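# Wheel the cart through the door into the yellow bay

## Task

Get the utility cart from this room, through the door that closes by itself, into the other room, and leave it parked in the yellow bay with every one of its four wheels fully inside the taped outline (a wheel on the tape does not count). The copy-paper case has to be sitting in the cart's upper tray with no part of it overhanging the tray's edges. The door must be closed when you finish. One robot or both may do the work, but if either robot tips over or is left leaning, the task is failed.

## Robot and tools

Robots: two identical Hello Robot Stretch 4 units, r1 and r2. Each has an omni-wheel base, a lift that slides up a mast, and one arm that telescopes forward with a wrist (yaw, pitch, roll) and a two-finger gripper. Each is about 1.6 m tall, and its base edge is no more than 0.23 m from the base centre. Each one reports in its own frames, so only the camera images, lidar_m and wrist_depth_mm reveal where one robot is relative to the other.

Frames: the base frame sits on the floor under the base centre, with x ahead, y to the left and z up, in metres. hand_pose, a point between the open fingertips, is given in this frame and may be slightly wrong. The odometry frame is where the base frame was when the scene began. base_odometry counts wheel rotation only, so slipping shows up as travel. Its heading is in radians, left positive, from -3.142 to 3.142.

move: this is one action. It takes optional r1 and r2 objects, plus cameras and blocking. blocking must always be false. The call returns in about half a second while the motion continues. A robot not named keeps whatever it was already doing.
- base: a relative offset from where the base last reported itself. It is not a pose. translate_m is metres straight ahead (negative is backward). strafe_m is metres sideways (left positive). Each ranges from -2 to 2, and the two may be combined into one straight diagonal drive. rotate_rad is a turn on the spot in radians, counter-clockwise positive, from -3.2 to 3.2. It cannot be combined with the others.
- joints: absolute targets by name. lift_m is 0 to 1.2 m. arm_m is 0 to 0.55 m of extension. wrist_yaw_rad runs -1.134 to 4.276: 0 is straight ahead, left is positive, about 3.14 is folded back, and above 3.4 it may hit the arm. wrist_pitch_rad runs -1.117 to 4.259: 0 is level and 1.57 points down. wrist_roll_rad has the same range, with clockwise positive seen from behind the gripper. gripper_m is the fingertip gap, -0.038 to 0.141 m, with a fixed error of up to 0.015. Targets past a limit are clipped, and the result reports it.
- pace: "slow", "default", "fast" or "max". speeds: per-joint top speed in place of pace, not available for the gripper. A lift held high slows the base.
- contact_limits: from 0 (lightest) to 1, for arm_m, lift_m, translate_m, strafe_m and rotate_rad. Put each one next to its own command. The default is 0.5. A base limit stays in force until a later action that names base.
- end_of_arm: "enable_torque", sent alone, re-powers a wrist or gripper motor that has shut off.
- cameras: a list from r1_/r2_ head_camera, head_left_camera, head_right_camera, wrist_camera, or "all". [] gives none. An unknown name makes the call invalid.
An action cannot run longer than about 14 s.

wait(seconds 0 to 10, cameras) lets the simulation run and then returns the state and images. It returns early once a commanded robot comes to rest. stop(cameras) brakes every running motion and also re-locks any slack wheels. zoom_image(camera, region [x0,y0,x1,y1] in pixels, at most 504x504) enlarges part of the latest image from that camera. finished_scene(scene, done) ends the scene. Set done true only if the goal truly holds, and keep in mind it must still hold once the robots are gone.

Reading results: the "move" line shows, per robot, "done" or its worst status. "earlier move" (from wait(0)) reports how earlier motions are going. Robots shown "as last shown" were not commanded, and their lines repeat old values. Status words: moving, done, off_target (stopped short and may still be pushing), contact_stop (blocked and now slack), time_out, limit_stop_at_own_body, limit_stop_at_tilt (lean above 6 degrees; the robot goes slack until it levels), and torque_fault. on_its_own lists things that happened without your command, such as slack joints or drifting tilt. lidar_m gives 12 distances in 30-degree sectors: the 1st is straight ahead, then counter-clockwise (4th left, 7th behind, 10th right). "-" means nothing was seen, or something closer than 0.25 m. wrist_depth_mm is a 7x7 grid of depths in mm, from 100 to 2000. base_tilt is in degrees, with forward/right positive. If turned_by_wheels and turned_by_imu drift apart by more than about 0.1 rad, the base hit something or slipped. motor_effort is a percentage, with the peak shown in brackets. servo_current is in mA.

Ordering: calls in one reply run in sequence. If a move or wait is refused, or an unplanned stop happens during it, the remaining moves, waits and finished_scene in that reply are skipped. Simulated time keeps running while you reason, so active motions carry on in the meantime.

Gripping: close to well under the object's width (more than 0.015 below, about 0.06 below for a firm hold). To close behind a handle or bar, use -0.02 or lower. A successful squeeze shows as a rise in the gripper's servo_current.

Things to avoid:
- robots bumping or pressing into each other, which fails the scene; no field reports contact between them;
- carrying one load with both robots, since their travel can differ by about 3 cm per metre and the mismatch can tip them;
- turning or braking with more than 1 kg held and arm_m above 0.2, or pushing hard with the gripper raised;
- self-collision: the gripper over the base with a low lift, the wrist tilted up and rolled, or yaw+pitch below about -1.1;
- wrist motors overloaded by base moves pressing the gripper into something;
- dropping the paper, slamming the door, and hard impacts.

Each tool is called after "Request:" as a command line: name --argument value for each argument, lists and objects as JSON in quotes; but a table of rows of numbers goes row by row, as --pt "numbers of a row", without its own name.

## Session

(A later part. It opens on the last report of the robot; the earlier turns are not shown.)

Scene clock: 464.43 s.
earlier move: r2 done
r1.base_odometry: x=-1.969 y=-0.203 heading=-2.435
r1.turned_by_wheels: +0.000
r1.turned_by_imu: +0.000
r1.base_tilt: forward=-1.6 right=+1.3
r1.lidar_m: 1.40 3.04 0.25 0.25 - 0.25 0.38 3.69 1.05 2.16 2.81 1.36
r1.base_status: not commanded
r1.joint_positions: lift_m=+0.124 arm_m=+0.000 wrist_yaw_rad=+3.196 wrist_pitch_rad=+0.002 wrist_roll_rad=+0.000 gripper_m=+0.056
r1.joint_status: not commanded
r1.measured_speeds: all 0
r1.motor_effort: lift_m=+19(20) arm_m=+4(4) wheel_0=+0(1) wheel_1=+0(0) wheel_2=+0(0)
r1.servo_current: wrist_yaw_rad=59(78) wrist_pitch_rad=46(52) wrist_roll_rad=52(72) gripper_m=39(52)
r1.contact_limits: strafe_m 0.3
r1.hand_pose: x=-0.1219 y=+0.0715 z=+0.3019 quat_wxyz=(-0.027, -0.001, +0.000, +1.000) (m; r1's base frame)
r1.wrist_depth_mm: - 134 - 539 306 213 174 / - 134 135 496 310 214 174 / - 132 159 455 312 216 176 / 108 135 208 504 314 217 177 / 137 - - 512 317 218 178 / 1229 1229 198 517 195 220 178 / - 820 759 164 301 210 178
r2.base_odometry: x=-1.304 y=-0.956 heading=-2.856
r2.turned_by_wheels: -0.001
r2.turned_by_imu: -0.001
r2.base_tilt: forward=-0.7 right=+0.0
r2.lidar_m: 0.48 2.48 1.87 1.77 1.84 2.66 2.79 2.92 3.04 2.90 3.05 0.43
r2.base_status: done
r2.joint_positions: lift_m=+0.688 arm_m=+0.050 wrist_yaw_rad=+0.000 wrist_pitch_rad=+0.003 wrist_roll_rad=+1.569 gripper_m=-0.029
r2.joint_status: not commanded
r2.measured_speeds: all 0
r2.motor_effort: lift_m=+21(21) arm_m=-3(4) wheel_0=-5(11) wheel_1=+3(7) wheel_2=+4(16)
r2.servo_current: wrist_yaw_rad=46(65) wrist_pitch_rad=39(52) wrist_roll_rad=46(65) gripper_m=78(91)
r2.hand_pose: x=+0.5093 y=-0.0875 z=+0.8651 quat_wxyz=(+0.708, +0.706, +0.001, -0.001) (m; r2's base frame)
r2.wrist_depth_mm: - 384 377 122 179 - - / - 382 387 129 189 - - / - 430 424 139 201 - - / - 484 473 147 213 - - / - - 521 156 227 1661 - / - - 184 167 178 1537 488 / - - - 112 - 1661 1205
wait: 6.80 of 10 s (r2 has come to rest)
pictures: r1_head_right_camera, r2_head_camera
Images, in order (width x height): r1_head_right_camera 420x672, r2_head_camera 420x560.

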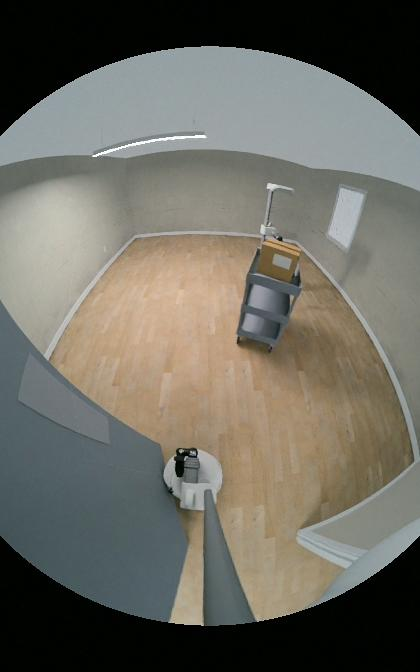

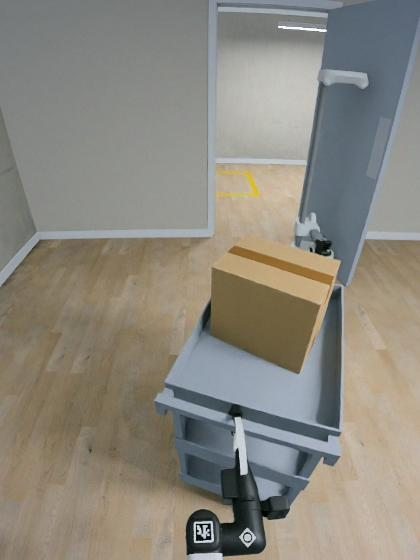

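Request:
move --r2 '{"base":{"translate_m":-0.15},"pace":"slow"}' --blocking false --cameras '[]'

Request:
wait --seconds 4 --cameras '[]'

Request:
move --r2 '{"base":{"strafe_m":-0.2},"pace":"slow"}' --blocking false --cameras '[]'

Request:
wait --seconds 5 --cameras '["r2_head_camera","r1_head_right_camera"]'

Scene clock: 472.90 s.
move: r2 moving
r1: as last shown
r1.lidar_m: 1.34 3.01 0.25 0.25 - 0.25 0.34 3.69 1.07 2.16 2.81 1.37
r1.motor_effort: lift_m=+19(19) arm_m=+4(4) wheel_0=+0(0) wheel_1=+0(0) wheel_2=+0(0)
r1.servo_current: wrist_yaw_rad=46(72) wrist_pitch_rad=39(46) wrist_roll_rad=39(65) gripper_m=39(46)
r1.contact_limits: strafe_m 0.3
r1.wrist_depth_mm: - 134 - 539 307 213 173 / - 135 134 500 310 214 174 / - 132 159 455 312 216 176 / 108 135 208 504 315 217 177 / 137 - - 512 317 219 178 / 1255 1229 198 512 195 220 178 / - 809 759 164 301 210 178
r2.base_odometry: x=-1.292 y=-0.953 heading=-2.856
r2.turned_by_wheels: +0.000
r2.turned_by_imu: +0.000
r2.base_tilt: forward=-0.7 right=+0.0
r2.lidar_m: 0.47 2.48 1.85 1.78 1.88 2.66 2.78 2.92 3.01 2.91 3.08 0.43
r2.base_status: translate_m moving
r2.joint_positions: lift_m=+0.688 arm_m=+0.050 wrist_yaw_rad=+0.000 wrist_pitch_rad=+0.003 wrist_roll_rad=+1.569 gripper_m=-0.029
r2.joint_status: not commanded
r2.measured_speeds: translate_m=-0.048 strafe_m=+0.000 rotate_rad=+0.003 lift_m=+0.000 arm_m=+0.000 wrist_yaw_rad=+0.000 wrist_pitch_rad=+0.000 wrist_roll_rad=+0.000
r2.motor_effort: lift_m=+21(21) arm_m=-3(4) wheel_0=-8(13) wheel_1=-7(8) wheel_2=+11(12)
r2.servo_current: wrist_yaw_rad=33(52) wrist_pitch_rad=46(52) wrist_roll_rad=46(59) gripper_m=78(85)
r2.hand_pose: x=+0.5093 y=-0.0875 z=+0.8651 quat_wxyz=(+0.708, +0.706, +0.001, -0.001) (m; r2's base frame)
r2.wrist_depth_mm: - 364 366 121 177 - - / - 379 387 127 187 - - / - 433 424 138 199 - - / - 492 473 145 211 - - / - - 530 156 226 1661 - / - - 185 169 179 1499 484 / - - - 112 - 1618 1205
pictures: none
No camera images: "cameras" was empty.

Scene clock: 475.17 s.
earlier move: r2 done
r1.base_odometry: x=-1.969 y=-0.203 heading=-2.435
r1.turned_by_wheels: +0.000
r1.turned_by_imu: +0.000
r1.base_tilt: forward=-1.6 right=+1.3
r1.lidar_m: 1.51 3.04 0.25 0.25 - 0.25 0.38 3.72 1.05 2.17 2.80 1.49
r1.base_status: not commanded
r1.joint_positions: lift_m=+0.124 arm_m=+0.000 wrist_yaw_rad=+3.196 wrist_pitch_rad=+0.002 wrist_roll_rad=+0.000 gripper_m=+0.056
r1.joint_status: not commanded
r1.measured_speeds: all 0
r1.motor_effort: lift_m=+19(19) arm_m=+4(4) wheel_0=-1(1) wheel_1=+0(0) wheel_2=+0(0)
r1.servo_current: wrist_yaw_rad=65(72) wrist_pitch_rad=46(52) wrist_roll_rad=39(65) gripper_m=39(46)
r1.contact_limits: strafe_m 0.3
r1.hand_pose: x=-0.1219 y=+0.0715 z=+0.3019 quat_wxyz=(-0.027, -0.001, +0.000, +1.000) (m; r1's base frame)
r1.wrist_depth_mm: - 135 - 539 304 213 174 / - 135 134 496 309 214 175 / - 132 159 455 312 216 176 / 108 135 208 508 317 217 177 / 137 - - 512 315 218 178 / 1229 1255 198 517 194 219 178 / - 809 759 164 303 210 178
r2.base_odometry: x=-1.160 y=-0.914 heading=-2.855
r2.turned_by_wheels: +0.001
r2.turned_by_imu: +0.002
r2.base_tilt: forward=-0.7 right=+0.0
r2.lidar_m: 0.47 2.46 1.83 1.79 1.86 2.66 2.66 2.78 2.99 2.90 3.05 0.42
r2.base_status: done
r2.joint_positions: lift_m=+0.688 arm_m=+0.050 wrist_yaw_rad=+0.005 wrist_pitch_rad=+0.003 wrist_roll_rad=+1.569 gripper_m=-0.029
r2.joint_status: not commanded
r2.measured_speeds: all 0
r2.motor_effort: lift_m=+21(21) arm_m=-4(4) wheel_0=+2(13) wheel_1=-3(8) wheel_2=+10(15)
r2.servo_current: wrist_yaw_rad=46(59) wrist_pitch_rad=39(52) wrist_roll_rad=33(65) gripper_m=85(91)
r2.hand_pose: x=+0.5097 y=-0.0861 z=+0.8651 quat_wxyz=(+0.708, +0.706, +0.003, +0.001) (m; r2's base frame)
r2.wrist_depth_mm: - - 512 128 187 - - / - 384 387 136 195 - - / - 430 421 143 204 - - / - 473 459 150 214 - - / - - 512 160 227 768 - / - - 185 168 179 1537 508 / - - - 112 250 1661 1205
wait: 2.27 of 4 s (r2 has come to rest)
pictures: none
No camera images: "cameras" was empty.

Scene clock: 475.67 s.
move: r2 moving
r1: as last shown
r1.lidar_m: 1.49 3.03 0.25 0.25 - 0.25 0.39 3.69 1.04 2.16 2.77 1.49
r1.motor_effort: lift_m=+19(19) arm_m=+4(4) wheel_0=+0(0) wheel_1=+0(0) wheel_2=+0(0)
r1.servo_current: wrist_yaw_rad=52(59) wrist_pitch_rad=46(46) wrist_roll_rad=46(59) gripper_m=46(46)
r1.contact_limits: strafe_m 0.3
r1.wrist_depth_mm: - 135 - 539 306 213 174 / - 135 135 496 310 214 174 / - 132 159 459 312 216 176 / 108 135 208 504 317 217 177 / 137 - - 512 315 219 178 / 1229 1229 198 517 194 219 178 / - 820 750 164 301 209 178
r2.base_odometry: x=-1.164 y=-0.900 heading=-2.854
r2.turned_by_wheels: +0.001
r2.turned_by_imu: +0.001
r2.base_tilt: forward=-0.7 right=+0.1
r2.lidar_m: 0.46 2.50 1.86 1.79 1.87 2.63 2.64 2.81 2.97 2.89 3.05 0.42
r2.base_status: strafe_m moving
r2.joint_positions: lift_m=+0.688 arm_m=+0.050 wrist_yaw_rad=+0.007 wrist_pitch_rad=+0.003 wrist_roll_rad=+1.569 gripper_m=-0.029
r2.joint_status: not commanded
r2.measured_speeds: translate_m=+0.000 strafe_m=-0.056 rotate_rad=+0.001 lift_m=+0.000 arm_m=+0.000 wrist_yaw_rad=+0.000 wrist_pitch_rad=+0.000 wrist_roll_rad=+0.000
r2.motor_effort: lift_m=+21(21) arm_m=-3(4) wheel_0=+15(16) wheel_1=-4(8) wheel_2=+0(8)
r2.servo_current: wrist_yaw_rad=52(59) wrist_pitch_rad=39(46) wrist_roll_rad=52(52) gripper_m=78(85)
r2.hand_pose: x=+0.5099 y=-0.0855 z=+0.8651 quat_wxyz=(+0.708, +0.706, +0.003, +0.001) (m; r2's base frame)
r2.wrist_depth_mm: - - 549 128 187 - - / - 384 387 135 194 - - / - 424 421 143 204 - - / - 473 459 150 214 - - / - - 508 160 227 741 - / - - 185 167 180 1618 504 / - - - 112 249 1618 1205
pictures: none
No camera images: "cameras" was empty.

Scene clock: 478.30 s.
earlier move: r2 done
r1.base_odometry: x=-1.969 y=-0.203 heading=-2.435
r1.turned_by_wheels: +0.000
r1.turned_by_imu: +0.000
r1.base_tilt: forward=-1.6 right=+1.3
r1.lidar_m: 1.42 3.01 0.26 0.25 - 0.25 0.38 3.69 1.06 2.15 2.80 1.39
r1.base_status: not commanded
r1.joint_positions: lift_m=+0.124 arm_m=+0.000 wrist_yaw_rad=+3.196 wrist_pitch_rad=+0.002 wrist_roll_rad=+0.000 gripper_m=+0.056
r1.joint_status: not commanded
r1.measured_speeds: all 0
r1.motor_effort: lift_m=+19(19) arm_m=+4(4) wheel_0=+0(1) wheel_1=+0(0) wheel_2=+0(0)
r1.servo_current: wrist_yaw_rad=33(65) wrist_pitch_rad=39(52) wrist_roll_rad=52(65) gripper_m=33(46)
r1.contact_limits: strafe_m 0.3
r1.hand_pose: x=-0.1219 y=+0.0715 z=+0.3019 quat_wxyz=(-0.027, -0.001, +0.000, +1.000) (m; r1's base frame)
r1.wrist_depth_mm: - 134 - 539 306 213 174 / - 134 135 496 309 214 174 / - 132 159 455 312 216 176 / 108 135 207 508 315 217 177 / 137 - - 512 317 218 178 / 1229 1229 198 517 194 219 178 / - 809 759 164 301 209 178
r2.base_odometry: x=-1.217 y=-0.723 heading=-2.855
r2.turned_by_wheels: -0.001
r2.turned_by_imu: +0.000
r2.base_tilt: forward=-0.6 right=+0.1
r2.lidar_m: 0.42 2.75 2.07 1.99 2.06 2.69 2.64 2.80 2.80 2.70 2.82 0.44
r2.base_status: done
r2.joint_positions: lift_m=+0.688 arm_m=+0.050 wrist_yaw_rad=+0.004 wrist_pitch_rad=+0.003 wrist_roll_rad=+1.569 gripper_m=-0.029
r2.joint_status: not commanded
r2.measured_speeds: all 0
r2.motor_effort: lift_m=+21(21) arm_m=-3(4) wheel_0=+6(18) wheel_1=-3(8) wheel_2=+0(8)
r2.servo_current: wrist_yaw_rad=52(65) wrist_pitch_rad=46(46) wrist_roll_rad=52(65) gripper_m=85(91)
r2.hand_pose: x=+0.5096 y=-0.0864 z=+0.8651 quat_wxyz=(+0.708, +0.706, +0.002, +0.000) (m; r2's base frame)
r2.wrist_depth_mm: - - - 167 226 1756 - / - - - 167 229 - - / - 433 433 168 229 - - / - 452 449 170 231 - - / - 469 462 171 232 - - / - - 183 172 180 - - / - - - 112 236 1618 508
wait: 2.63 of 5 s (r2 has come to rest)
pictures: r1_head_right_camera, r2_head_camera
Images, in order (width x height): r1_head_right_camera 420x672, r2_head_camera 420x560.

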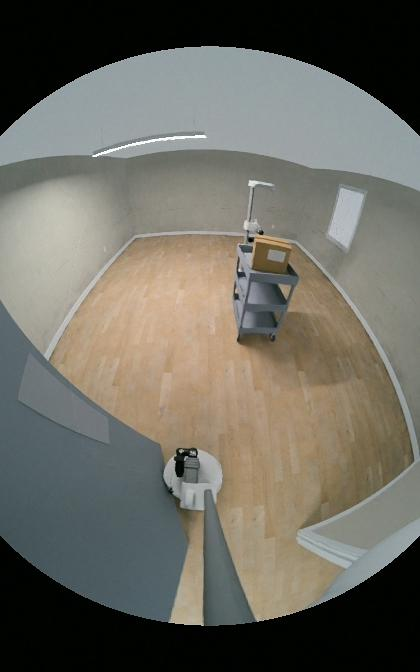

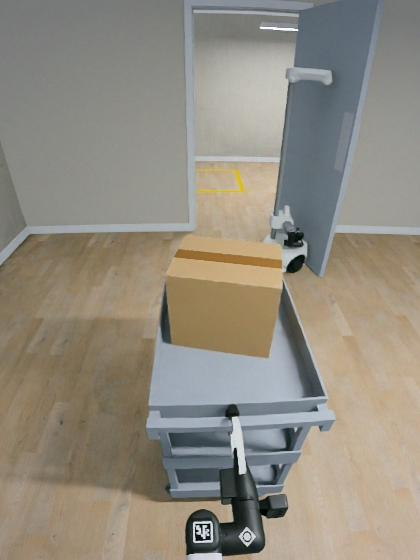

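Request:
move --r2 '{"base":{"translate_m":0.4,"strafe_m":0.07},"pace":"slow"}' --blocking false --cameras '[]'

Request:
wait --seconds 7 --cameras '["r2_head_camera","r1_head_right_camera"]'

Scene clock: 489.97 s.
move: r2 moving
r1: as last shown
r1.lidar_m: 1.38 3.04 0.25 0.25 - 0.25 0.38 3.71 1.06 2.15 2.79 1.40
r1.motor_effort: lift_m=+19(19) arm_m=+4(4) wheel_0=+0(0) wheel_1=+0(0) wheel_2=+0(0)
r1.servo_current: wrist_yaw_rad=52(52) wrist_pitch_rad=46(46) wrist_roll_rad=33(59) gripper_m=39(52)
r1.contact_limits: strafe_m 0.3
r1.wrist_depth_mm: - 134 - 539 307 213 173 / - 135 134 496 310 215 174 / - 132 159 455 312 216 176 / 108 135 208 504 315 218 177 / 137 - - 512 317 218 178 / 1229 1205 198 517 194 219 178 / - 809 759 164 301 210 178
r2.base_odometry: x=-1.228 y=-0.728 heading=-2.855
r2.turned_by_wheels: +0.000
r2.turned_by_imu: +0.000
r2.base_tilt: forward=-0.7 right=+0.1
r2.lidar_m: 0.43 2.77 2.06 1.98 2.06 2.74 2.67 2.78 2.80 2.70 2.85 0.46
r2.base_status: translate_m moving; strafe_m moving
r2.joint_positions: lift_m=+0.688 arm_m=+0.050 wrist_yaw_rad=-0.001 wrist_pitch_rad=+0.003 wrist_roll_rad=+1.569 gripper_m=-0.029
r2.joint_status: not commanded
r2.measured_speeds: translate_m=+0.049 strafe_m=+0.008 rotate_rad=+0.000 lift_m=+0.000 arm_m=+0.000 wrist_yaw_rad=-0.015 wrist_pitch_rad=+0.000 wrist_roll_rad=+0.000
r2.motor_effort: lift_m=+21(21) arm_m=+1(4) wheel_0=+9(9) wheel_1=+9(10) wheel_2=-14(16)
r2.servo_current: wrist_yaw_rad=46(59) wrist_pitch_rad=39(46) wrist_roll_rad=59(59) gripper_m=78(85)
r2.hand_pose: x=+0.5092 y=-0.0876 z=+0.8651 quat_wxyz=(+0.708, +0.706, +0.001, -0.001) (m; r2's base frame)
r2.wrist_depth_mm: - - - 169 229 1756 - / - - - 170 229 1863 - / - 433 436 170 230 - - / - 449 449 170 231 - - / - 473 462 171 232 - - / - - 183 171 179 - - / - - - 112 233 1618 521
pictures: none
No camera images: "cameras" was empty.

Scene clock: 494.80 s.
earlier move: r2 done
r1.base_odometry: x=-1.969 y=-0.203 heading=-2.435
r1.turned_by_wheels: +0.000
r1.turned_by_imu: +0.000
r1.base_tilt: forward=-1.6 right=+1.2
r1.lidar_m: 1.12 3.01 0.25 0.25 - 0.25 0.37 3.73 1.03 2.18 2.79 1.09
r1.base_status: not commanded
r1.joint_positions: lift_m=+0.124 arm_m=+0.000 wrist_yaw_rad=+3.196 wrist_pitch_rad=+0.002 wrist_roll_rad=+0.000 gripper_m=+0.056
r1.joint_status: not commanded
r1.measured_speeds: all 0
r1.motor_effort: lift_m=+19(19) arm_m=+4(4) wheel_0=+0(1) wheel_1=+0(0) wheel_2=+0(0)
r1.servo_current: wrist_yaw_rad=33(72) wrist_pitch_rad=39(52) wrist_roll_rad=39(65) gripper_m=46(52)
r1.contact_limits: strafe_m 0.3
r1.hand_pose: x=-0.1219 y=+0.0715 z=+0.3019 quat_wxyz=(-0.027, -0.001, +0.000, +1.000) (m; r1's base frame)
r1.wrist_depth_mm: - 134 - 539 306 213 174 / - 135 135 496 310 214 174 / - 132 159 455 312 216 176 / 108 135 208 504 315 217 177 / 137 - - 508 317 218 177 / 1229 1229 198 521 195 219 178 / - 820 759 164 301 210 178
r2.base_odometry: x=-1.581 y=-0.902 heading=-2.855
r2.turned_by_wheels: +0.000
r2.turned_by_imu: -0.002
r2.base_tilt: forward=-0.7 right=+0.0
r2.lidar_m: 0.47 2.67 1.98 1.91 1.99 2.82 3.06 3.19 2.87 2.78 2.95 0.42
r2.base_status: done
r2.joint_positions: lift_m=+0.688 arm_m=+0.050 wrist_yaw_rad=-0.006 wrist_pitch_rad=+0.003 wrist_roll_rad=+1.569 gripper_m=-0.029
r2.joint_status: not commanded
r2.measured_speeds: all 0
r2.motor_effort: lift_m=+21(21) arm_m=+4(4) wheel_0=+3(9) wheel_1=+4(10) wheel_2=-9(17)
r2.servo_current: wrist_yaw_rad=46(65) wrist_pitch_rad=46(46) wrist_roll_rad=52(59) gripper_m=85(91)
r2.hand_pose: x=+0.5087 y=-0.0893 z=+0.8651 quat_wxyz=(+0.708, +0.706, -0.001, -0.003) (m; r2's base frame)
r2.wrist_depth_mm: - 353 357 117 173 - - / - 384 384 - 184 - - / - 433 427 132 196 - - / - 496 469 142 210 - - / - - - 154 225 1756 554 / - - 183 168 180 1537 484 / - - - 112 - 1661 1182
wait: 4.83 of 7 s (r2 has come to rest)
pictures: r1_head_right_camera, r2_head_camera
Images, in order (width x height): r1_head_right_camera 420x672, r2_head_camera 420x560.

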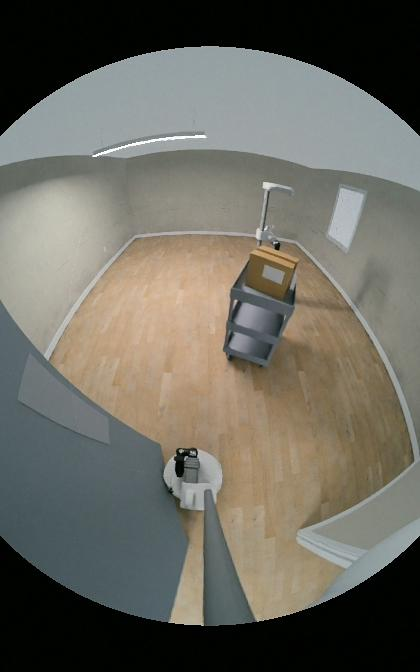

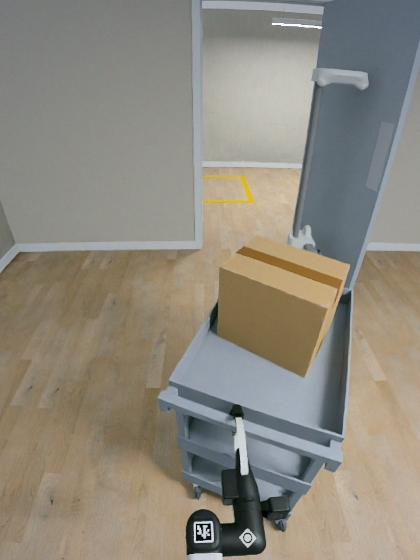

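Request:
move --r2 '{"base":{"translate_m":-0.4},"pace":"slow"}' --blocking false --cameras '[]'

Request:
wait --seconds 7 --cameras '[]'

Request:
move --r2 '{"base":{"strafe_m":-0.13},"pace":"slow"}' --blocking false --cameras '[]'

Request:
wait --seconds 4 --cameras '["r2_head_camera","r1_head_right_camera"]'

Scene clock: 504.10 s.
move: r2 moving
r1: as last shown
r1.base_tilt: forward=-1.5 right=+1.3
r1.lidar_m: 1.11 3.03 0.25 0.25 - 0.25 0.34 3.71 1.02 2.17 2.83 1.11
r1.motor_effort: lift_m=+19(19) arm_m=+4(4) wheel_0=+0(0) wheel_1=+0(0) wheel_2=+0(0)
r1.servo_current: wrist_yaw_rad=46(59) wrist_pitch_rad=46(46) wrist_roll_rad=59(65) gripper_m=39(46)
r1.contact_limits: strafe_m 0.3
r1.wrist_depth_mm: - 134 - 539 306 213 173 / - 134 135 496 310 214 175 / - 132 159 455 312 216 176 / 108 135 208 504 317 218 177 / 137 - - 508 317 218 178 / 1255 1229 198 517 194 220 178 / - 820 759 164 301 210 177
r2.base_odometry: x=-1.569 y=-0.899 heading=-2.856
r2.turned_by_wheels: -0.001
r2.turned_by_imu: +0.000
r2.base_tilt: forward=-0.6 right=+0.1
r2.lidar_m: 0.46 2.65 1.98 1.89 2.00 2.82 3.04 3.18 2.92 2.79 2.93 0.41
r2.base_status: translate_m moving
r2.joint_positions: lift_m=+0.688 arm_m=+0.050 wrist_yaw_rad=-0.006 wrist_pitch_rad=+0.003 wrist_roll_rad=+1.569 gripper_m=-0.029
r2.joint_status: not commanded
r2.measured_speeds: translate_m=-0.049 strafe_m=-0.001 rotate_rad=-0.003 lift_m=+0.000 arm_m=+0.000 wrist_yaw_rad=+0.000 wrist_pitch_rad=+0.000 wrist_roll_rad=+0.000
r2.motor_effort: lift_m=+21(21) arm_m=+4(4) wheel_0=-12(12) wheel_1=-9(9) wheel_2=+10(10)
r2.servo_current: wrist_yaw_rad=52(65) wrist_pitch_rad=33(46) wrist_roll_rad=52(52) gripper_m=78(85)
r2.hand_pose: x=+0.5087 y=-0.0893 z=+0.8651 quat_wxyz=(+0.708, +0.706, -0.001, -0.003) (m; r2's base frame)
r2.wrist_depth_mm: - 362 366 119 175 - - / - 387 387 - 186 - - / - 436 424 135 197 - - / - 492 477 145 211 - - / - - 535 155 227 1661 559 / - - 185 169 180 1537 488 / - - - 112 - 1618 1205
pictures: none
No camera images: "cameras" was empty.

Scene clock: 508.90 s.
earlier move: r2 done
r1.base_odometry: x=-1.969 y=-0.203 heading=-2.435
r1.turned_by_wheels: +0.000
r1.turned_by_imu: +0.000
r1.base_tilt: forward=-1.6 right=+1.3
r1.lidar_m: 1.45 3.05 0.25 0.25 - 0.25 0.37 3.70 1.06 2.19 2.81 1.41
r1.base_status: not commanded
r1.joint_positions: lift_m=+0.124 arm_m=+0.000 wrist_yaw_rad=+3.196 wrist_pitch_rad=+0.002 wrist_roll_rad=+0.000 gripper_m=+0.056
r1.joint_status: not commanded
r1.measured_speeds: all 0
r1.motor_effort: lift_m=+19(20) arm_m=+4(4) wheel_0=+0(1) wheel_1=+0(0) wheel_2=+0(0)
r1.servo_current: wrist_yaw_rad=72(72) wrist_pitch_rad=39(52) wrist_roll_rad=65(72) gripper_m=39(46)
r1.contact_limits: strafe_m 0.3
r1.hand_pose: x=-0.1219 y=+0.0715 z=+0.3019 quat_wxyz=(-0.027, -0.001, +0.000, +1.000) (m; r1's base frame)
r1.wrist_depth_mm: - 134 - 539 307 213 174 / - 134 135 496 310 214 174 / - 132 159 455 314 216 176 / 108 135 208 504 315 217 177 / 137 - - 512 315 218 178 / 1255 1229 198 517 193 220 178 / - 820 759 164 301 210 178
r2.base_odometry: x=-1.197 y=-0.790 heading=-2.855
r2.turned_by_wheels: +0.001
r2.turned_by_imu: +0.003
r2.base_tilt: forward=-0.7 right=+0.1
r2.lidar_m: 0.43 2.67 1.95 1.91 1.99 2.73 2.64 2.77 2.88 2.76 2.92 0.44
r2.base_status: done
r2.joint_positions: lift_m=+0.688 arm_m=+0.050 wrist_yaw_rad=+0.005 wrist_pitch_rad=+0.003 wrist_roll_rad=+1.569 gripper_m=-0.029
r2.joint_status: not commanded
r2.measured_speeds: all 0
r2.motor_effort: lift_m=+21(21) arm_m=-4(4) wheel_0=-1(16) wheel_1=-4(9) wheel_2=+9(14)
r2.servo_current: wrist_yaw_rad=46(65) wrist_pitch_rad=46(46) wrist_roll_rad=46(65) gripper_m=85(91)
r2.hand_pose: x=+0.5097 y=-0.0859 z=+0.8651 quat_wxyz=(+0.708, +0.706, +0.003, +0.001) (m; r2's base frame)
r2.wrist_depth_mm: - - - 150 206 - - / - 597 413 154 212 - - / - 424 424 158 217 - - / - 452 452 163 224 - - / - - 480 168 229 - - / - - 183 171 179 634 554 / - - - 112 243 1661 480
wait: 4.80 of 7 s (r2 has come to rest)
pictures: none
No camera images: "cameras" was empty.

Scene clock: 509.40 s.
move: r2 moving
r1: as last shown
r1.lidar_m: 1.39 2.99 0.25 0.25 - 0.25 0.40 3.70 1.04 2.17 2.78 1.45
r1.motor_effort: lift_m=+19(19) arm_m=+4(4) wheel_0=+0(1) wheel_1=+0(0) wheel_2=+0(0)
r1.servo_current: wrist_yaw_rad=33(72) wrist_pitch_rad=46(52) wrist_roll_rad=33(65) gripper_m=39(52)
r1.contact_limits: strafe_m 0.3
r1.wrist_depth_mm: - 135 - 539 306 213 173 / - 134 134 496 309 215 175 / - 132 159 455 312 216 176 / 108 135 208 504 315 217 177 / 137 - - 512 317 219 177 / 1229 1229 198 517 195 219 178 / - 820 759 164 301 210 178
r2.base_odometry: x=-1.201 y=-0.776 heading=-2.854
r2.turned_by_wheels: +0.001
r2.turned_by_imu: +0.001
r2.base_tilt: forward=-0.7 right=+0.1
r2.lidar_m: 0.43 0.50 1.99 1.91 2.01 2.74 2.64 2.78 2.85 2.76 2.91 0.46
r2.base_status: strafe_m moving
r2.joint_positions: lift_m=+0.688 arm_m=+0.050 wrist_yaw_rad=+0.007 wrist_pitch_rad=+0.003 wrist_roll_rad=+1.569 gripper_m=-0.029
r2.joint_status: not commanded
r2.measured_speeds: translate_m=+0.000 strafe_m=-0.056 rotate_rad=-0.002 lift_m=+0.000 arm_m=+0.000 wrist_yaw_rad=+0.000 wrist_pitch_rad=+0.000 wrist_roll_rad=+0.000
r2.motor_effort: lift_m=+21(21) arm_m=-4(4) wheel_0=+13(18) wheel_1=-7(9) wheel_2=+1(8)
r2.servo_current: wrist_yaw_rad=65(65) wrist_pitch_rad=46(46) wrist_roll_rad=33(52) gripper_m=78(85)
r2.hand_pose: x=+0.5099 y=-0.0855 z=+0.8651 quat_wxyz=(+0.708, +0.706, +0.003, +0.001) (m; r2's base frame)
r2.wrist_depth_mm: - - - 149 206 - - / - - 421 154 211 - - / - 427 427 158 218 - - / - 452 449 163 224 - - / - - 480 167 229 - - / - - 185 171 180 676 549 / - - - 112 242 1618 488
pictures: none
No camera images: "cameras" was empty.

Scene clock: 511.33 s.
earlier move: r2 done
r1.base_odometry: x=-1.969 y=-0.203 heading=-2.435
r1.turned_by_wheels: +0.000
r1.turned_by_imu: +0.000
r1.base_tilt: forward=-1.6 right=+1.3
r1.lidar_m: 1.41 3.01 0.25 0.25 - 0.25 0.41 3.69 1.06 2.18 2.81 1.41
r1.base_status: not commanded
r1.joint_positions: lift_m=+0.124 arm_m=+0.000 wrist_yaw_rad=+3.196 wrist_pitch_rad=+0.002 wrist_roll_rad=+0.000 gripper_m=+0.056
r1.joint_status: not commanded
r1.measured_speeds: all 0
r1.motor_effort: lift_m=+19(20) arm_m=+4(4) wheel_0=+0(1) wheel_1=+0(1) wheel_2=+0(0)
r1.servo_current: wrist_yaw_rad=59(72) wrist_pitch_rad=46(52) wrist_roll_rad=46(72) gripper_m=39(52)
r1.contact_limits: strafe_m 0.3
r1.hand_pose: x=-0.1219 y=+0.0715 z=+0.3019 quat_wxyz=(-0.027, -0.001, +0.000, +1.000) (m; r1's base frame)
r1.wrist_depth_mm: - 134 - 539 304 213 174 / - 135 134 496 310 215 174 / - 132 159 455 314 216 176 / 108 135 208 508 315 218 177 / 137 - - 508 317 219 178 / 1229 1229 198 517 194 220 178 / - 809 759 164 301 210 178
r2.base_odometry: x=-1.234 y=-0.665 heading=-2.854
r2.turned_by_wheels: +0.000
r2.turned_by_imu: +0.001
r2.base_tilt: forward=-0.7 right=+0.1
r2.lidar_m: 0.40 0.49 2.13 2.04 2.14 2.77 2.66 2.80 2.72 2.65 2.78 0.46
r2.base_status: done
r2.joint_positions: lift_m=+0.688 arm_m=+0.050 wrist_yaw_rad=+0.007 wrist_pitch_rad=+0.003 wrist_roll_rad=+1.569 gripper_m=-0.029
r2.joint_status: not commanded
r2.measured_speeds: all 0
r2.motor_effort: lift_m=+21(21) arm_m=-4(4) wheel_0=+8(19) wheel_1=-3(9) wheel_2=+0(8)
r2.servo_current: wrist_yaw_rad=65(65) wrist_pitch_rad=39(46) wrist_roll_rad=52(59) gripper_m=85(85)
r2.hand_pose: x=+0.5099 y=-0.0855 z=+0.8651 quat_wxyz=(+0.708, +0.706, +0.003, +0.001) (m; r2's base frame)
r2.wrist_depth_mm: - - - 172 233 1756 - / - - - 172 232 1863 - / - - 430 172 232 - - / - 445 445 172 233 - - / - 466 462 172 233 - - / - - 184 172 180 - - / - - - 112 234 1618 539
wait: 1.93 of 4 s (r2 has come to rest)
pictures: r1_head_right_camera, r2_head_camera
Images, in order (width x height): r1_head_right_camera 420x672, r2_head_camera 420x560.

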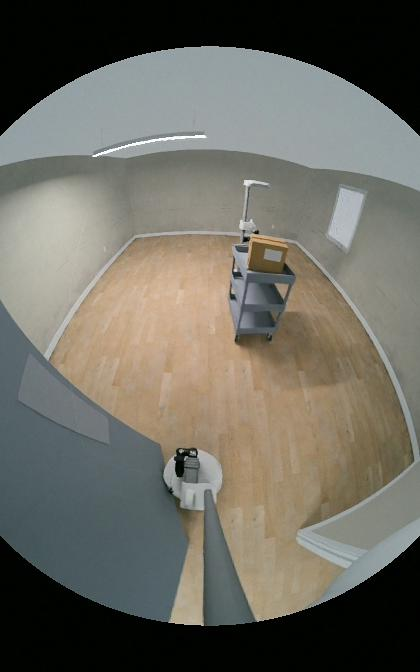

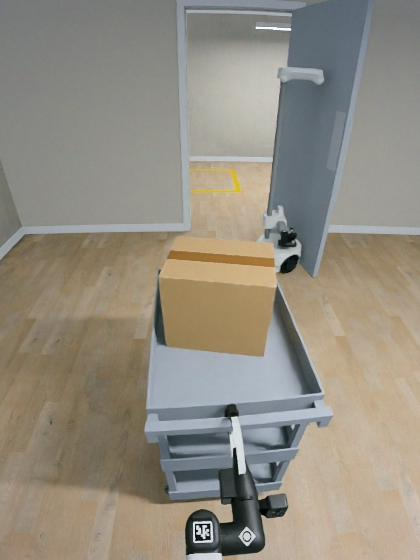

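Request:
move --r2 '{"base":{"translate_m":0.3,"strafe_m":0.04},"pace":"slow"}' --blocking false --cameras '[]'

Request:
wait --seconds 7 --cameras '["r2_head_camera"]'

Scene clock: 516.70 s.
move: r2 moving
r1: as last shown
r1.lidar_m: 1.36 3.03 0.25 0.25 - 0.25 0.39 3.70 1.04 2.15 2.81 1.39
r1.motor_effort: lift_m=+19(19) arm_m=+4(4) wheel_0=+0(1) wheel_1=+0(0) wheel_2=+0(0)
r1.servo_current: wrist_yaw_rad=52(65) wrist_pitch_rad=39(46) wrist_roll_rad=46(59) gripper_m=39(46)
r1.contact_limits: strafe_m 0.3
r1.wrist_depth_mm: - 135 - 539 306 213 174 / - 135 135 496 310 214 174 / - 132 159 455 312 216 176 / 108 135 208 504 315 217 177 / 137 - - 512 317 218 178 / 1229 1229 198 521 194 219 178 / - 820 768 164 301 210 178
r2.base_odometry: x=-1.245 y=-0.670 heading=-2.854
r2.turned_by_wheels: +0.000
r2.turned_by_imu: +0.000
r2.base_tilt: forward=-0.6 right=+0.1
r2.lidar_m: 0.43 2.84 2.11 2.01 2.12 2.75 2.65 2.79 2.73 2.63 2.79 0.47
r2.base_status: translate_m moving; strafe_m moving
r2.joint_positions: lift_m=+0.688 arm_m=+0.050 wrist_yaw_rad=+0.001 wrist_pitch_rad=+0.003 wrist_roll_rad=+1.569 gripper_m=-0.029
r2.joint_status: not commanded
r2.measured_speeds: translate_m=+0.049 strafe_m=+0.007 rotate_rad=-0.001 lift_m=+0.000 arm_m=+0.000 wrist_yaw_rad=-0.022 wrist_pitch_rad=+0.000 wrist_roll_rad=+0.000
r2.motor_effort: lift_m=+21(21) arm_m=+1(4) wheel_0=+9(12) wheel_1=+7(9) wheel_2=-15(15)
r2.servo_current: wrist_yaw_rad=52(59) wrist_pitch_rad=39(46) wrist_roll_rad=46(52) gripper_m=78(91)
r2.hand_pose: x=+0.5093 y=-0.0872 z=+0.8651 quat_wxyz=(+0.708, +0.706, +0.001, -0.001) (m; r2's base frame)
r2.wrist_depth_mm: - - - 175 236 1708 1255 / - - - 175 236 1863 - / - - 439 174 235 - - / - 442 449 173 235 - - / - 466 459 172 233 - - / - - 183 171 180 - - / - - - 112 231 1661 -
pictures: none
No camera images: "cameras" was empty.

Scene clock: 520.50 s.
earlier move: r2 done
r1.base_odometry: x=-1.969 y=-0.203 heading=-2.435
r1.turned_by_wheels: +0.000
r1.turned_by_imu: +0.000
r1.base_tilt: forward=-1.6 right=+1.3
r1.lidar_m: 1.43 3.02 0.25 0.25 - 0.25 0.40 3.70 1.04 2.15 2.80 1.14
r1.base_status: not commanded
r1.joint_positions: lift_m=+0.124 arm_m=+0.000 wrist_yaw_rad=+3.196 wrist_pitch_rad=+0.002 wrist_roll_rad=+0.000 gripper_m=+0.056
r1.joint_status: not commanded
r1.measured_speeds: all 0
r1.motor_effort: lift_m=+19(20) arm_m=+4(4) wheel_0=+0(1) wheel_1=+0(0) wheel_2=+0(0)
r1.servo_current: wrist_yaw_rad=52(72) wrist_pitch_rad=39(52) wrist_roll_rad=59(72) gripper_m=33(52)
r1.contact_limits: strafe_m 0.3
r1.hand_pose: x=-0.1219 y=+0.0715 z=+0.3019 quat_wxyz=(-0.027, -0.001, +0.000, +1.000) (m; r1's base frame)
r1.wrist_depth_mm: - 134 - 535 306 213 174 / - 134 135 496 310 215 174 / - 132 159 459 312 216 176 / 108 135 208 504 315 217 177 / 137 - - 512 317 218 178 / 1229 1229 198 521 194 220 178 / - 820 759 164 301 209 178
r2.base_odometry: x=-1.510 y=-0.788 heading=-2.855
r2.turned_by_wheels: +0.000
r2.turned_by_imu: -0.001
r2.base_tilt: forward=-0.7 right=+0.1
r2.lidar_m: 0.42 2.78 2.07 2.00 2.09 2.93 2.96 3.12 2.79 2.68 2.85 0.48
r2.base_status: done
r2.joint_positions: lift_m=+0.688 arm_m=+0.050 wrist_yaw_rad=-0.004 wrist_pitch_rad=+0.003 wrist_roll_rad=+1.569 gripper_m=-0.029
r2.joint_status: not commanded
r2.measured_speeds: all 0
r2.motor_effort: lift_m=+21(21) arm_m=+4(4) wheel_0=+2(12) wheel_1=+5(9) wheel_2=-8(17)
r2.servo_current: wrist_yaw_rad=46(59) wrist_pitch_rad=39(52) wrist_roll_rad=46(65) gripper_m=78(91)
r2.hand_pose: x=+0.5089 y=-0.0887 z=+0.8651 quat_wxyz=(+0.708, +0.706, +0.000, -0.003) (m; r2's base frame)
r2.wrist_depth_mm: - - - 186 250 1576 1255 / - - - 184 247 1708 - / - - - 180 243 - - / - 449 449 178 238 - - / - 459 459 176 235 - - / - 466 183 172 180 - - / - 477 473 112 228 - -
wait: 3.80 of 7 s (r2 has come to rest)
pictures: r2_head_camera
Images, in order (width x height): r2_head_camera 420x560.

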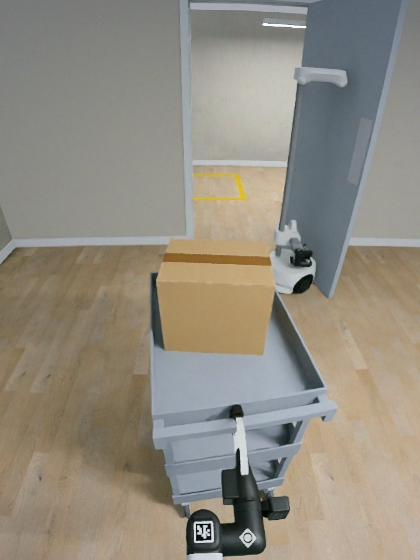

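Request:
move --r2 '{"base":{"translate_m":0.25,"strafe_m":0.1},"pace":"slow"}' --blocking false --cameras '[]'

Request:
wait --seconds 7 --cameras '["r2_head_camera","r1_head_right_camera"]'

Scene clock: 527.37 s.
move: r2 moving
r1: as last shown
r1.lidar_m: 1.40 3.02 0.25 0.25 - 0.25 0.34 3.71 1.04 2.17 2.77 1.12
r1.motor_effort: lift_m=+19(20) arm_m=+4(4) wheel_0=+0(0) wheel_1=+0(0) wheel_2=+0(0)
r1.servo_current: wrist_yaw_rad=59(72) wrist_pitch_rad=46(52) wrist_roll_rad=46(59) gripper_m=39(46)
r1.contact_limits: strafe_m 0.3
r1.wrist_depth_mm: - 135 - 539 307 213 174 / - 135 135 496 310 214 175 / - 132 159 455 312 216 176 / 108 135 208 508 315 217 177 / 137 - - 508 319 219 178 / 1229 1229 198 517 195 219 178 / - 809 759 164 303 209 177
r2.base_odometry: x=-1.521 y=-0.797 heading=-2.855
r2.turned_by_wheels: -0.001
r2.turned_by_imu: +0.000
r2.base_tilt: forward=-0.7 right=+0.1
r2.lidar_m: 0.40 2.80 2.03 1.99 2.08 2.93 2.97 3.11 2.78 2.70 2.84 0.47
r2.base_status: translate_m moving; strafe_m moving
r2.joint_positions: lift_m=+0.688 arm_m=+0.050 wrist_yaw_rad=-0.005 wrist_pitch_rad=+0.003 wrist_roll_rad=+1.569 gripper_m=-0.029
r2.joint_status: not commanded
r2.measured_speeds: translate_m=+0.049 strafe_m=+0.020 rotate_rad=+0.000 lift_m=+0.000 arm_m=+0.000 wrist_yaw_rad=-0.008 wrist_pitch_rad=+0.000 wrist_roll_rad=+0.000
r2.motor_effort: lift_m=+21(21) arm_m=+4(4) wheel_0=+1(5) wheel_1=+5(9) wheel_2=-14(15)
r2.servo_current: wrist_yaw_rad=39(59) wrist_pitch_rad=46(46) wrist_roll_rad=52(59) gripper_m=85(85)
r2.hand_pose: x=+0.5089 y=-0.0888 z=+0.8651 quat_wxyz=(+0.708, +0.706, -0.001, -0.003) (m; r2's base frame)
r2.wrist_depth_mm: - - - 187 251 1576 1229 / - - - 185 247 1708 - / - - - 181 243 - - / - 449 449 179 238 - - / - 459 452 175 234 - - / - 459 184 171 179 - - / - - 473 112 227 - -
pictures: none
No camera images: "cameras" was empty.

Scene clock: 530.77 s.
earlier move: r2 done
r1.base_odometry: x=-1.969 y=-0.203 heading=-2.435
r1.turned_by_wheels: +0.000
r1.turned_by_imu: +0.000
r1.base_tilt: forward=-1.6 right=+1.3
r1.lidar_m: 5.14 3.00 0.25 0.25 - 0.25 0.40 3.71 1.07 2.17 1.25 0.93
r1.base_status: not commanded
r1.joint_positions: lift_m=+0.124 arm_m=+0.000 wrist_yaw_rad=+3.196 wrist_pitch_rad=+0.002 wrist_roll_rad=+0.000 gripper_m=+0.056
r1.joint_status: not commanded
r1.measured_speeds: all 0
r1.motor_effort: lift_m=+19(20) arm_m=+4(4) wheel_0=+0(1) wheel_1=+0(0) wheel_2=+0(0)
r1.servo_current: wrist_yaw_rad=39(72) wrist_pitch_rad=39(52) wrist_roll_rad=39(78) gripper_m=39(46)
r1.contact_limits: strafe_m 0.3
r1.hand_pose: x=-0.1219 y=+0.0715 z=+0.3019 quat_wxyz=(-0.027, -0.001, +0.000, +1.000) (m; r1's base frame)
r1.wrist_depth_mm: - 134 - 539 306 213 173 / - 134 135 496 309 214 175 / - 132 160 459 314 216 176 / 108 135 208 504 315 216 177 / 137 - - 517 317 219 178 / 1255 1229 198 517 195 219 178 / - 809 759 164 303 209 178
r2.base_odometry: x=-1.721 y=-0.955 heading=-2.855
r2.turned_by_wheels: +0.001
r2.turned_by_imu: +0.000
r2.base_tilt: forward=-0.6 right=+0.1
r2.lidar_m: 0.40 2.69 1.96 1.89 2.00 2.79 3.24 3.32 2.89 2.80 2.97 0.47
r2.base_status: done
r2.joint_positions: lift_m=+0.688 arm_m=+0.050 wrist_yaw_rad=-0.006 wrist_pitch_rad=+0.003 wrist_roll_rad=+1.569 gripper_m=-0.029
r2.joint_status: not commanded
r2.measured_speeds: all 0
r2.motor_effort: lift_m=+21(21) arm_m=+4(4) wheel_0=+1(5) wheel_1=+4(9) wheel_2=-7(15)
r2.servo_current: wrist_yaw_rad=52(65) wrist_pitch_rad=46(46) wrist_roll_rad=52(65) gripper_m=85(91)
r2.hand_pose: x=+0.5087 y=-0.0892 z=+0.8651 quat_wxyz=(+0.708, +0.706, -0.001, -0.003) (m; r2's base frame)
r2.wrist_depth_mm: - 1808 - 179 241 1499 1281 / - - - 178 240 1618 - / - - 442 177 237 - - / - 449 449 176 236 - - / - 462 462 174 233 - - / - - 183 172 179 - - / - - - 112 230 1618 -
wait: 3.40 of 7 s (r2 has come to rest)
pictures: r1_head_right_camera, r2_head_camera
Images, in order (width x height): r1_head_right_camera 420x672, r2_head_camera 420x560.

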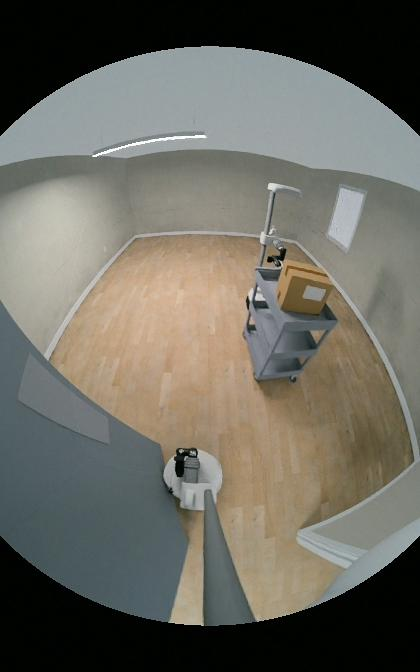

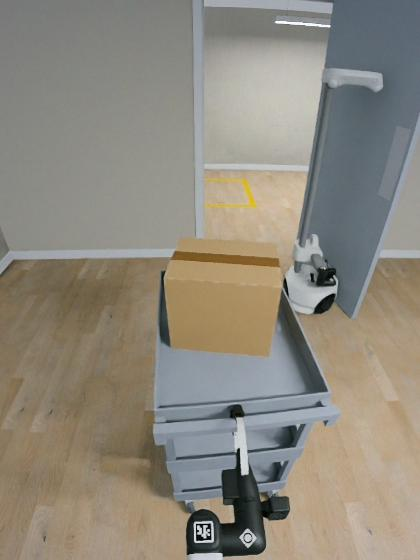

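Request:
move --r2 '{"base":{"translate_m":0.2,"strafe_m":0.11},"pace":"slow"}' --blocking false --cameras '[]'

Request:
wait --seconds 7 --cameras '["r2_head_camera"]'

Scene clock: 535.70 s.
move: r2 moving
r1: as last shown
r1.lidar_m: 5.12 3.00 0.25 0.25 - 0.25 0.37 3.72 1.06 2.14 1.23 0.95
r1.motor_effort: lift_m=+19(19) arm_m=+4(4) wheel_0=+0(0) wheel_1=+0(0) wheel_2=+0(0)
r1.servo_current: wrist_yaw_rad=46(59) wrist_pitch_rad=39(46) wrist_roll_rad=46(52) gripper_m=39(46)
r1.contact_limits: strafe_m 0.3
r1.wrist_depth_mm: - 135 - 539 306 213 173 / - 134 135 492 309 215 174 / - 132 159 455 314 216 176 / 108 135 208 504 315 218 177 / 137 - - 512 319 219 177 / 1229 1229 198 517 195 219 178 / - 809 759 164 301 210 178
r2.base_odometry: x=-1.731 y=-0.965 heading=-2.855
r2.turned_by_wheels: +0.000
r2.turned_by_imu: +0.000
r2.base_tilt: forward=-0.7 right=+0.1
r2.lidar_m: 0.42 2.62 1.95 1.87 1.95 2.77 3.23 3.37 2.92 2.82 2.92 0.48
r2.base_status: translate_m moving; strafe_m moving
r2.joint_positions: lift_m=+0.688 arm_m=+0.050 wrist_yaw_rad=-0.006 wrist_pitch_rad=+0.003 wrist_roll_rad=+1.569 gripper_m=-0.029
r2.joint_status: not commanded
r2.measured_speeds: translate_m=+0.049 strafe_m=+0.026 rotate_rad=+0.003 lift_m=+0.000 arm_m=+0.000 wrist_yaw_rad=+0.000 wrist_pitch_rad=+0.000 wrist_roll_rad=+0.000
r2.motor_effort: lift_m=+21(21) arm_m=+4(4) wheel_0=+3(4) wheel_1=+6(8) wheel_2=-14(15)
r2.servo_current: wrist_yaw_rad=52(65) wrist_pitch_rad=39(46) wrist_roll_rad=46(52) gripper_m=85(85)
r2.hand_pose: x=+0.5087 y=-0.0892 z=+0.8651 quat_wxyz=(+0.708, +0.706, -0.001, -0.003) (m; r2's base frame)
r2.wrist_depth_mm: - 1808 - 179 242 1464 1229 / - - - 178 240 1618 - / - - 442 176 237 - - / - 449 449 175 236 - - / - 462 459 174 235 - - / - - 183 172 179 - - / - - - 112 230 1661 -
pictures: none
No camera images: "cameras" was empty.

Scene clock: 538.63 s.
earlier move: r2 done
r1.base_odometry: x=-1.969 y=-0.203 heading=-2.435
r1.turned_by_wheels: +0.000
r1.turned_by_imu: +0.000
r1.base_tilt: forward=-1.6 right=+1.3
r1.lidar_m: 5.15 3.03 0.25 0.25 - 0.25 0.35 3.69 1.04 2.17 0.92 0.85
r1.base_status: not commanded
r1.joint_positions: lift_m=+0.124 arm_m=+0.000 wrist_yaw_rad=+3.196 wrist_pitch_rad=+0.002 wrist_roll_rad=+0.000 gripper_m=+0.056
r1.joint_status: not commanded
r1.measured_speeds: all 0
r1.motor_effort: lift_m=+19(19) arm_m=+4(4) wheel_0=+0(1) wheel_1=+0(1) wheel_2=+0(0)
r1.servo_current: wrist_yaw_rad=52(78) wrist_pitch_rad=39(52) wrist_roll_rad=52(65) gripper_m=39(52)
r1.contact_limits: strafe_m 0.3
r1.hand_pose: x=-0.1219 y=+0.0715 z=+0.3019 quat_wxyz=(-0.027, -0.001, +0.000, +1.000) (m; r1's base frame)
r1.wrist_depth_mm: - 134 - 539 306 213 174 / - 134 134 500 310 214 174 / - 132 159 459 312 216 176 / 108 135 208 504 314 217 177 / 137 - - 512 317 219 178 / 1229 1229 198 517 194 220 178 / - 809 759 164 301 210 178
r2.base_odometry: x=-1.882 y=-1.117 heading=-2.855
r2.turned_by_wheels: +0.000
r2.turned_by_imu: -0.001
r2.base_tilt: forward=-0.7 right=+0.1
r2.lidar_m: 0.42 2.47 1.83 1.75 1.85 2.62 3.44 3.53 3.03 2.91 3.06 0.47
r2.base_status: done
r2.joint_positions: lift_m=+0.688 arm_m=+0.050 wrist_yaw_rad=-0.006 wrist_pitch_rad=+0.003 wrist_roll_rad=+1.569 gripper_m=-0.029
r2.joint_status: not commanded
r2.measured_speeds: all 0
r2.motor_effort: lift_m=+21(21) arm_m=+4(4) wheel_0=-1(6) wheel_1=+4(8) wheel_2=-8(15)
r2.servo_current: wrist_yaw_rad=59(65) wrist_pitch_rad=39(52) wrist_roll_rad=59(65) gripper_m=85(91)
r2.hand_pose: x=+0.5087 y=-0.0892 z=+0.8651 quat_wxyz=(+0.708, +0.706, -0.001, -0.003) (m; r2's base frame)
r2.wrist_depth_mm: - - - 168 229 1464 - / - - - 169 230 - - / - 433 430 170 231 - - / - 455 449 171 232 - - / - 473 469 171 233 - - / - - 183 172 180 - - / - - - 112 235 1661 508
wait: 2.93 of 7 s (r2 has come to rest)
pictures: r2_head_camera
Images, in order (width x height): r2_head_camera 420x560.

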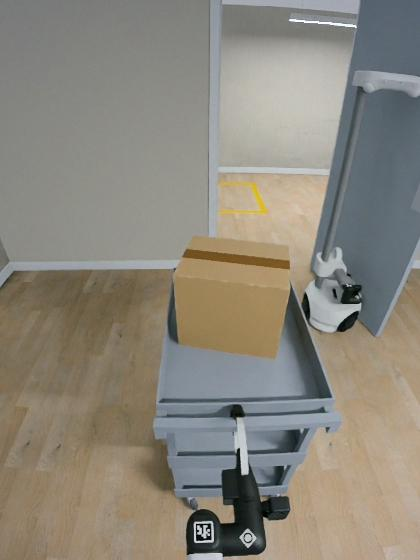

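Request:
move --r2 '{"base":{"translate_m":-0.45,"strafe_m":-0.24},"pace":"slow"}' --blocking false --cameras '[]'

Request:
wait --seconds 9 --cameras '["r2_head_camera"]'

Scene clock: 551.67 s.
move: r2 moving
r1: as last shown
r1.lidar_m: 5.14 3.00 0.25 0.25 - 0.25 0.36 3.71 1.05 2.14 0.96 0.85
r1.motor_effort: lift_m=+19(20) arm_m=+4(4) wheel_0=-1(1) wheel_1=+0(0) wheel_2=+0(0)
r1.servo_current: wrist_yaw_rad=59(59) wrist_pitch_rad=39(52) wrist_roll_rad=46(65) gripper_m=39(46)
r1.contact_limits: strafe_m 0.3
r1.wrist_depth_mm: - 135 - 539 306 213 173 / - 134 134 500 309 215 174 / - 132 159 455 314 216 176 / 108 135 208 508 315 217 177 / 137 - - 512 317 218 177 / 1255 1229 198 521 195 219 178 / - 809 750 164 301 210 178
r2.base_odometry: x=-1.872 y=-1.107 heading=-2.856
r2.turned_by_wheels: +0.000
r2.turned_by_imu: +0.000
r2.base_tilt: forward=-0.7 right=+0.1
r2.lidar_m: 0.42 2.48 1.85 1.78 1.86 2.65 3.42 3.51 2.99 2.90 3.06 0.42
r2.base_status: translate_m moving; strafe_m moving
r2.joint_positions: lift_m=+0.688 arm_m=+0.050 wrist_yaw_rad=-0.003 wrist_pitch_rad=+0.003 wrist_roll_rad=+1.569 gripper_m=-0.029
r2.joint_status: not commanded
r2.measured_speeds: translate_m=-0.047 strafe_m=-0.026 rotate_rad=+0.001 lift_m=+0.000 arm_m=+0.000 wrist_yaw_rad=+0.000 wrist_pitch_rad=+0.000 wrist_roll_rad=+0.000
r2.motor_effort: lift_m=+21(21) arm_m=+3(4) wheel_0=-11(11) wheel_1=-8(11) wheel_2=+11(12)
r2.servo_current: wrist_yaw_rad=46(59) wrist_pitch_rad=39(46) wrist_roll_rad=33(52) gripper_m=78(85)
r2.hand_pose: x=+0.5090 y=-0.0883 z=+0.8651 quat_wxyz=(+0.708, +0.706, +0.000, -0.002) (m; r2's base frame)
r2.wrist_depth_mm: - - - 167 225 1537 - / - - - 167 229 - - / - 430 430 169 229 - - / - 455 449 169 231 - - / - 477 466 171 233 - - / - - 183 173 179 - - / - - - 112 236 1661 508
pictures: none
No camera images: "cameras" was empty.

Scene clock: 557.43 s.
earlier move: r2 done
r1.base_odometry: x=-1.969 y=-0.203 heading=-2.435
r1.turned_by_wheels: +0.000
r1.turned_by_imu: +0.000
r1.base_tilt: forward=-1.6 right=+1.3
r1.lidar_m: 1.52 3.02 0.25 0.25 - 0.25 0.37 3.72 1.02 2.17 2.80 1.23
r1.base_status: not commanded
r1.joint_positions: lift_m=+0.124 arm_m=+0.000 wrist_yaw_rad=+3.196 wrist_pitch_rad=+0.002 wrist_roll_rad=+0.000 gripper_m=+0.056
r1.joint_status: not commanded
r1.measured_speeds: all 0
r1.motor_effort: lift_m=+19(20) arm_m=+4(4) wheel_0=+0(1) wheel_1=+0(1) wheel_2=+0(0)
r1.servo_current: wrist_yaw_rad=72(72) wrist_pitch_rad=39(52) wrist_roll_rad=39(78) gripper_m=39(52)
r1.contact_limits: strafe_m 0.3
r1.hand_pose: x=-0.1219 y=+0.0715 z=+0.3019 quat_wxyz=(-0.027, -0.001, +0.000, +1.000) (m; r1's base frame)
r1.wrist_depth_mm: - 135 - 535 306 213 174 / - 135 135 496 309 214 174 / - 132 160 459 312 216 176 / 108 135 207 508 315 218 177 / 137 - - 512 317 218 177 / 1205 1229 198 517 194 219 178 / - 820 759 164 301 210 178
r2.base_odometry: x=-1.518 y=-0.759 heading=-2.855
r2.turned_by_wheels: +0.001
r2.turned_by_imu: +0.003
r2.base_tilt: forward=-0.7 right=+0.1
r2.lidar_m: 0.33 0.43 2.08 2.02 2.13 2.99 2.95 3.09 2.76 2.66 2.80 0.52
r2.base_status: done
r2.joint_positions: lift_m=+0.688 arm_m=+0.050 wrist_yaw_rad=+0.007 wrist_pitch_rad=+0.003 wrist_roll_rad=+1.569 gripper_m=-0.029
r2.joint_status: not commanded
r2.measured_speeds: all 0
r2.motor_effort: lift_m=+21(21) arm_m=-3(4) wheel_0=-1(12) wheel_1=-4(11) wheel_2=+8(16)
r2.servo_current: wrist_yaw_rad=52(65) wrist_pitch_rad=39(52) wrist_roll_rad=52(59) gripper_m=78(91)
r2.hand_pose: x=+0.5099 y=-0.0855 z=+0.8651 quat_wxyz=(+0.708, +0.706, +0.003, +0.001) (m; r2's base frame)
r2.wrist_depth_mm: - - - 264 340 347 1078 / - - - 238 324 1537 1182 / - - - 217 289 1708 - / - - - 198 263 - - / - 466 459 186 244 - - / - 442 184 171 180 - - / - 421 424 112 213 - -
wait: 5.77 of 9 s (r2 has come to rest)
pictures: r2_head_camera
Images, in order (width x height): r2_head_camera 420x560.

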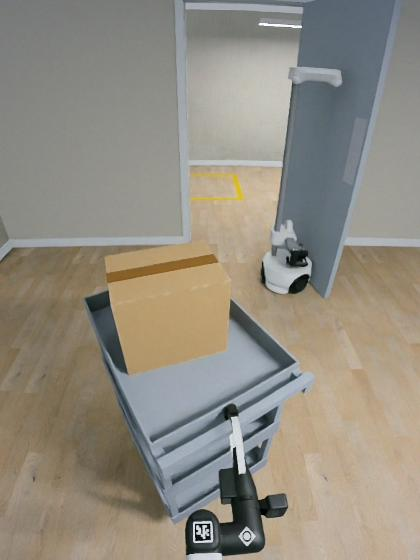

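Request:
move --r2 '{"base":{"translate_m":-0.7,"strafe_m":-0.08}}' --blocking false --cameras '[]'

Request:
wait --seconds 9 --cameras '["r2_head_camera"]'

Scene clock: 566.03 s.
move: r2 moving
r1: as last shown
r1.base_tilt: forward=-1.6 right=+1.2
r1.lidar_m: 1.53 3.02 0.25 0.25 - 0.25 0.39 3.69 1.05 2.18 2.81 1.23
r1.motor_effort: lift_m=+19(19) arm_m=+4(4) wheel_0=+0(1) wheel_1=+0(0) wheel_2=+0(0)
r1.servo_current: wrist_yaw_rad=46(72) wrist_pitch_rad=46(46) wrist_roll_rad=46(65) gripper_m=39(46)
r1.contact_limits: strafe_m 0.3
r1.wrist_depth_mm: - 134 - 539 306 213 173 / - 135 135 496 310 214 175 / - 132 159 455 312 216 176 / 108 135 208 508 315 217 177 / 137 - - 512 317 218 178 / 1229 1255 198 517 194 219 178 / - 809 768 164 301 210 178
r2.base_odometry: x=-1.489 y=-0.747 heading=-2.855
r2.turned_by_wheels: +0.000
r2.turned_by_imu: +0.000
r2.base_tilt: forward=-0.7 right=+0.1
r2.lidar_m: 0.35 0.43 2.07 2.05 2.14 2.99 2.93 3.06 2.73 2.64 2.80 0.54
r2.base_status: translate_m moving; strafe_m moving
r2.joint_positions: lift_m=+0.688 arm_m=+0.050 wrist_yaw_rad=+0.007 wrist_pitch_rad=+0.003 wrist_roll_rad=+1.569 gripper_m=-0.029
r2.joint_status: not commanded
r2.measured_speeds: translate_m=-0.122 strafe_m=-0.014 rotate_rad=-0.005 lift_m=+0.000 arm_m=+0.000 wrist_yaw_rad=+0.000 wrist_pitch_rad=+0.000 wrist_roll_rad=+0.000
r2.motor_effort: lift_m=+21(21) arm_m=-4(4) wheel_0=-6(11) wheel_1=-10(10) wheel_2=+18(21)
r2.servo_current: wrist_yaw_rad=59(65) wrist_pitch_rad=46(52) wrist_roll_rad=33(52) gripper_m=85(91)
r2.hand_pose: x=+0.5099 y=-0.0855 z=+0.8651 quat_wxyz=(+0.708, +0.706, +0.003, +0.001) (m; r2's base frame)
r2.wrist_depth_mm: - - - 267 342 349 1078 / - - - 241 325 1397 1160 / - - - 220 290 1756 - / - - - 198 262 - - / - 462 459 186 244 - - / - 445 184 171 179 - - / - 424 424 112 213 - -
pictures: none
No camera images: "cameras" was empty.

Scene clock: 569.37 s.
earlier move: r2 done
r1.base_odometry: x=-1.969 y=-0.203 heading=-2.435
r1.turned_by_wheels: +0.000
r1.turned_by_imu: +0.000
r1.base_tilt: forward=-1.6 right=+1.3
r1.lidar_m: 2.01 3.00 0.25 0.26 - 0.25 0.36 3.68 1.05 2.17 2.81 1.90
r1.base_status: not commanded
r1.joint_positions: lift_m=+0.124 arm_m=+0.000 wrist_yaw_rad=+3.196 wrist_pitch_rad=+0.002 wrist_roll_rad=+0.000 gripper_m=+0.056
r1.joint_status: not commanded
r1.measured_speeds: all 0
r1.motor_effort: lift_m=+19(20) arm_m=+4(4) wheel_0=+0(1) wheel_1=+0(0) wheel_2=+0(0)
r1.servo_current: wrist_yaw_rad=26(78) wrist_pitch_rad=33(52) wrist_roll_rad=46(72) gripper_m=39(46)
r1.contact_limits: strafe_m 0.3
r1.hand_pose: x=-0.1219 y=+0.0715 z=+0.3019 quat_wxyz=(-0.027, -0.001, +0.000, +1.000) (m; r1's base frame)
r1.wrist_depth_mm: - 135 - 539 306 213 174 / - 134 135 496 309 215 175 / - 132 159 459 312 216 176 / 108 135 207 508 317 218 177 / 137 - - 512 317 219 178 / 1229 1255 198 517 194 219 178 / - 820 759 164 301 210 178
r2.base_odometry: x=-0.870 y=-0.485 heading=-2.855
r2.turned_by_wheels: +0.000
r2.turned_by_imu: -0.001
r2.base_tilt: forward=-0.6 right=+0.1
r2.lidar_m: 0.32 0.40 2.20 2.10 2.21 2.35 2.25 2.35 2.63 2.56 2.68 0.53
r2.base_status: done
r2.joint_positions: lift_m=+0.688 arm_m=+0.050 wrist_yaw_rad=+0.000 wrist_pitch_rad=+0.003 wrist_roll_rad=+1.569 gripper_m=-0.029
r2.joint_status: not commanded
r2.measured_speeds: all 0
r2.motor_effort: lift_m=+21(21) arm_m=-4(4) wheel_0=-6(11) wheel_1=-4(11) wheel_2=+1(21)
r2.servo_current: wrist_yaw_rad=59(65) wrist_pitch_rad=39(52) wrist_roll_rad=52(59) gripper_m=72(91)
r2.hand_pose: x=+0.5093 y=-0.0874 z=+0.8651 quat_wxyz=(+0.708, +0.706, +0.001, -0.001) (m; r2's base frame)
r2.wrist_depth_mm: - - - - - 1708 1160 / - - - 359 - 1499 1138 / - - - 250 336 1708 - / - - - 210 291 1921 - / - - - 191 251 - - / - 459 184 165 180 - - / - 415 413 112 203 - -
wait: 3.33 of 9 s (r2 has come to rest)
pictures: r2_head_camera
Images, in order (width x height): r2_head_camera 420x560.

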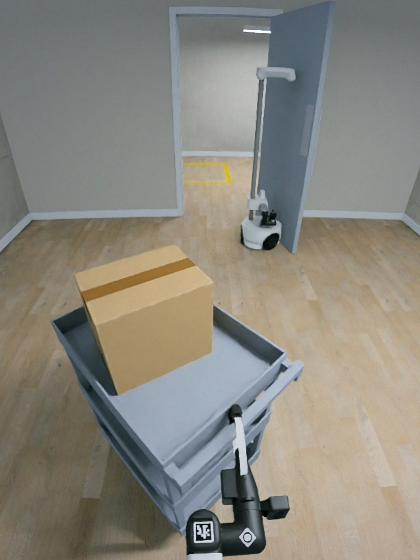

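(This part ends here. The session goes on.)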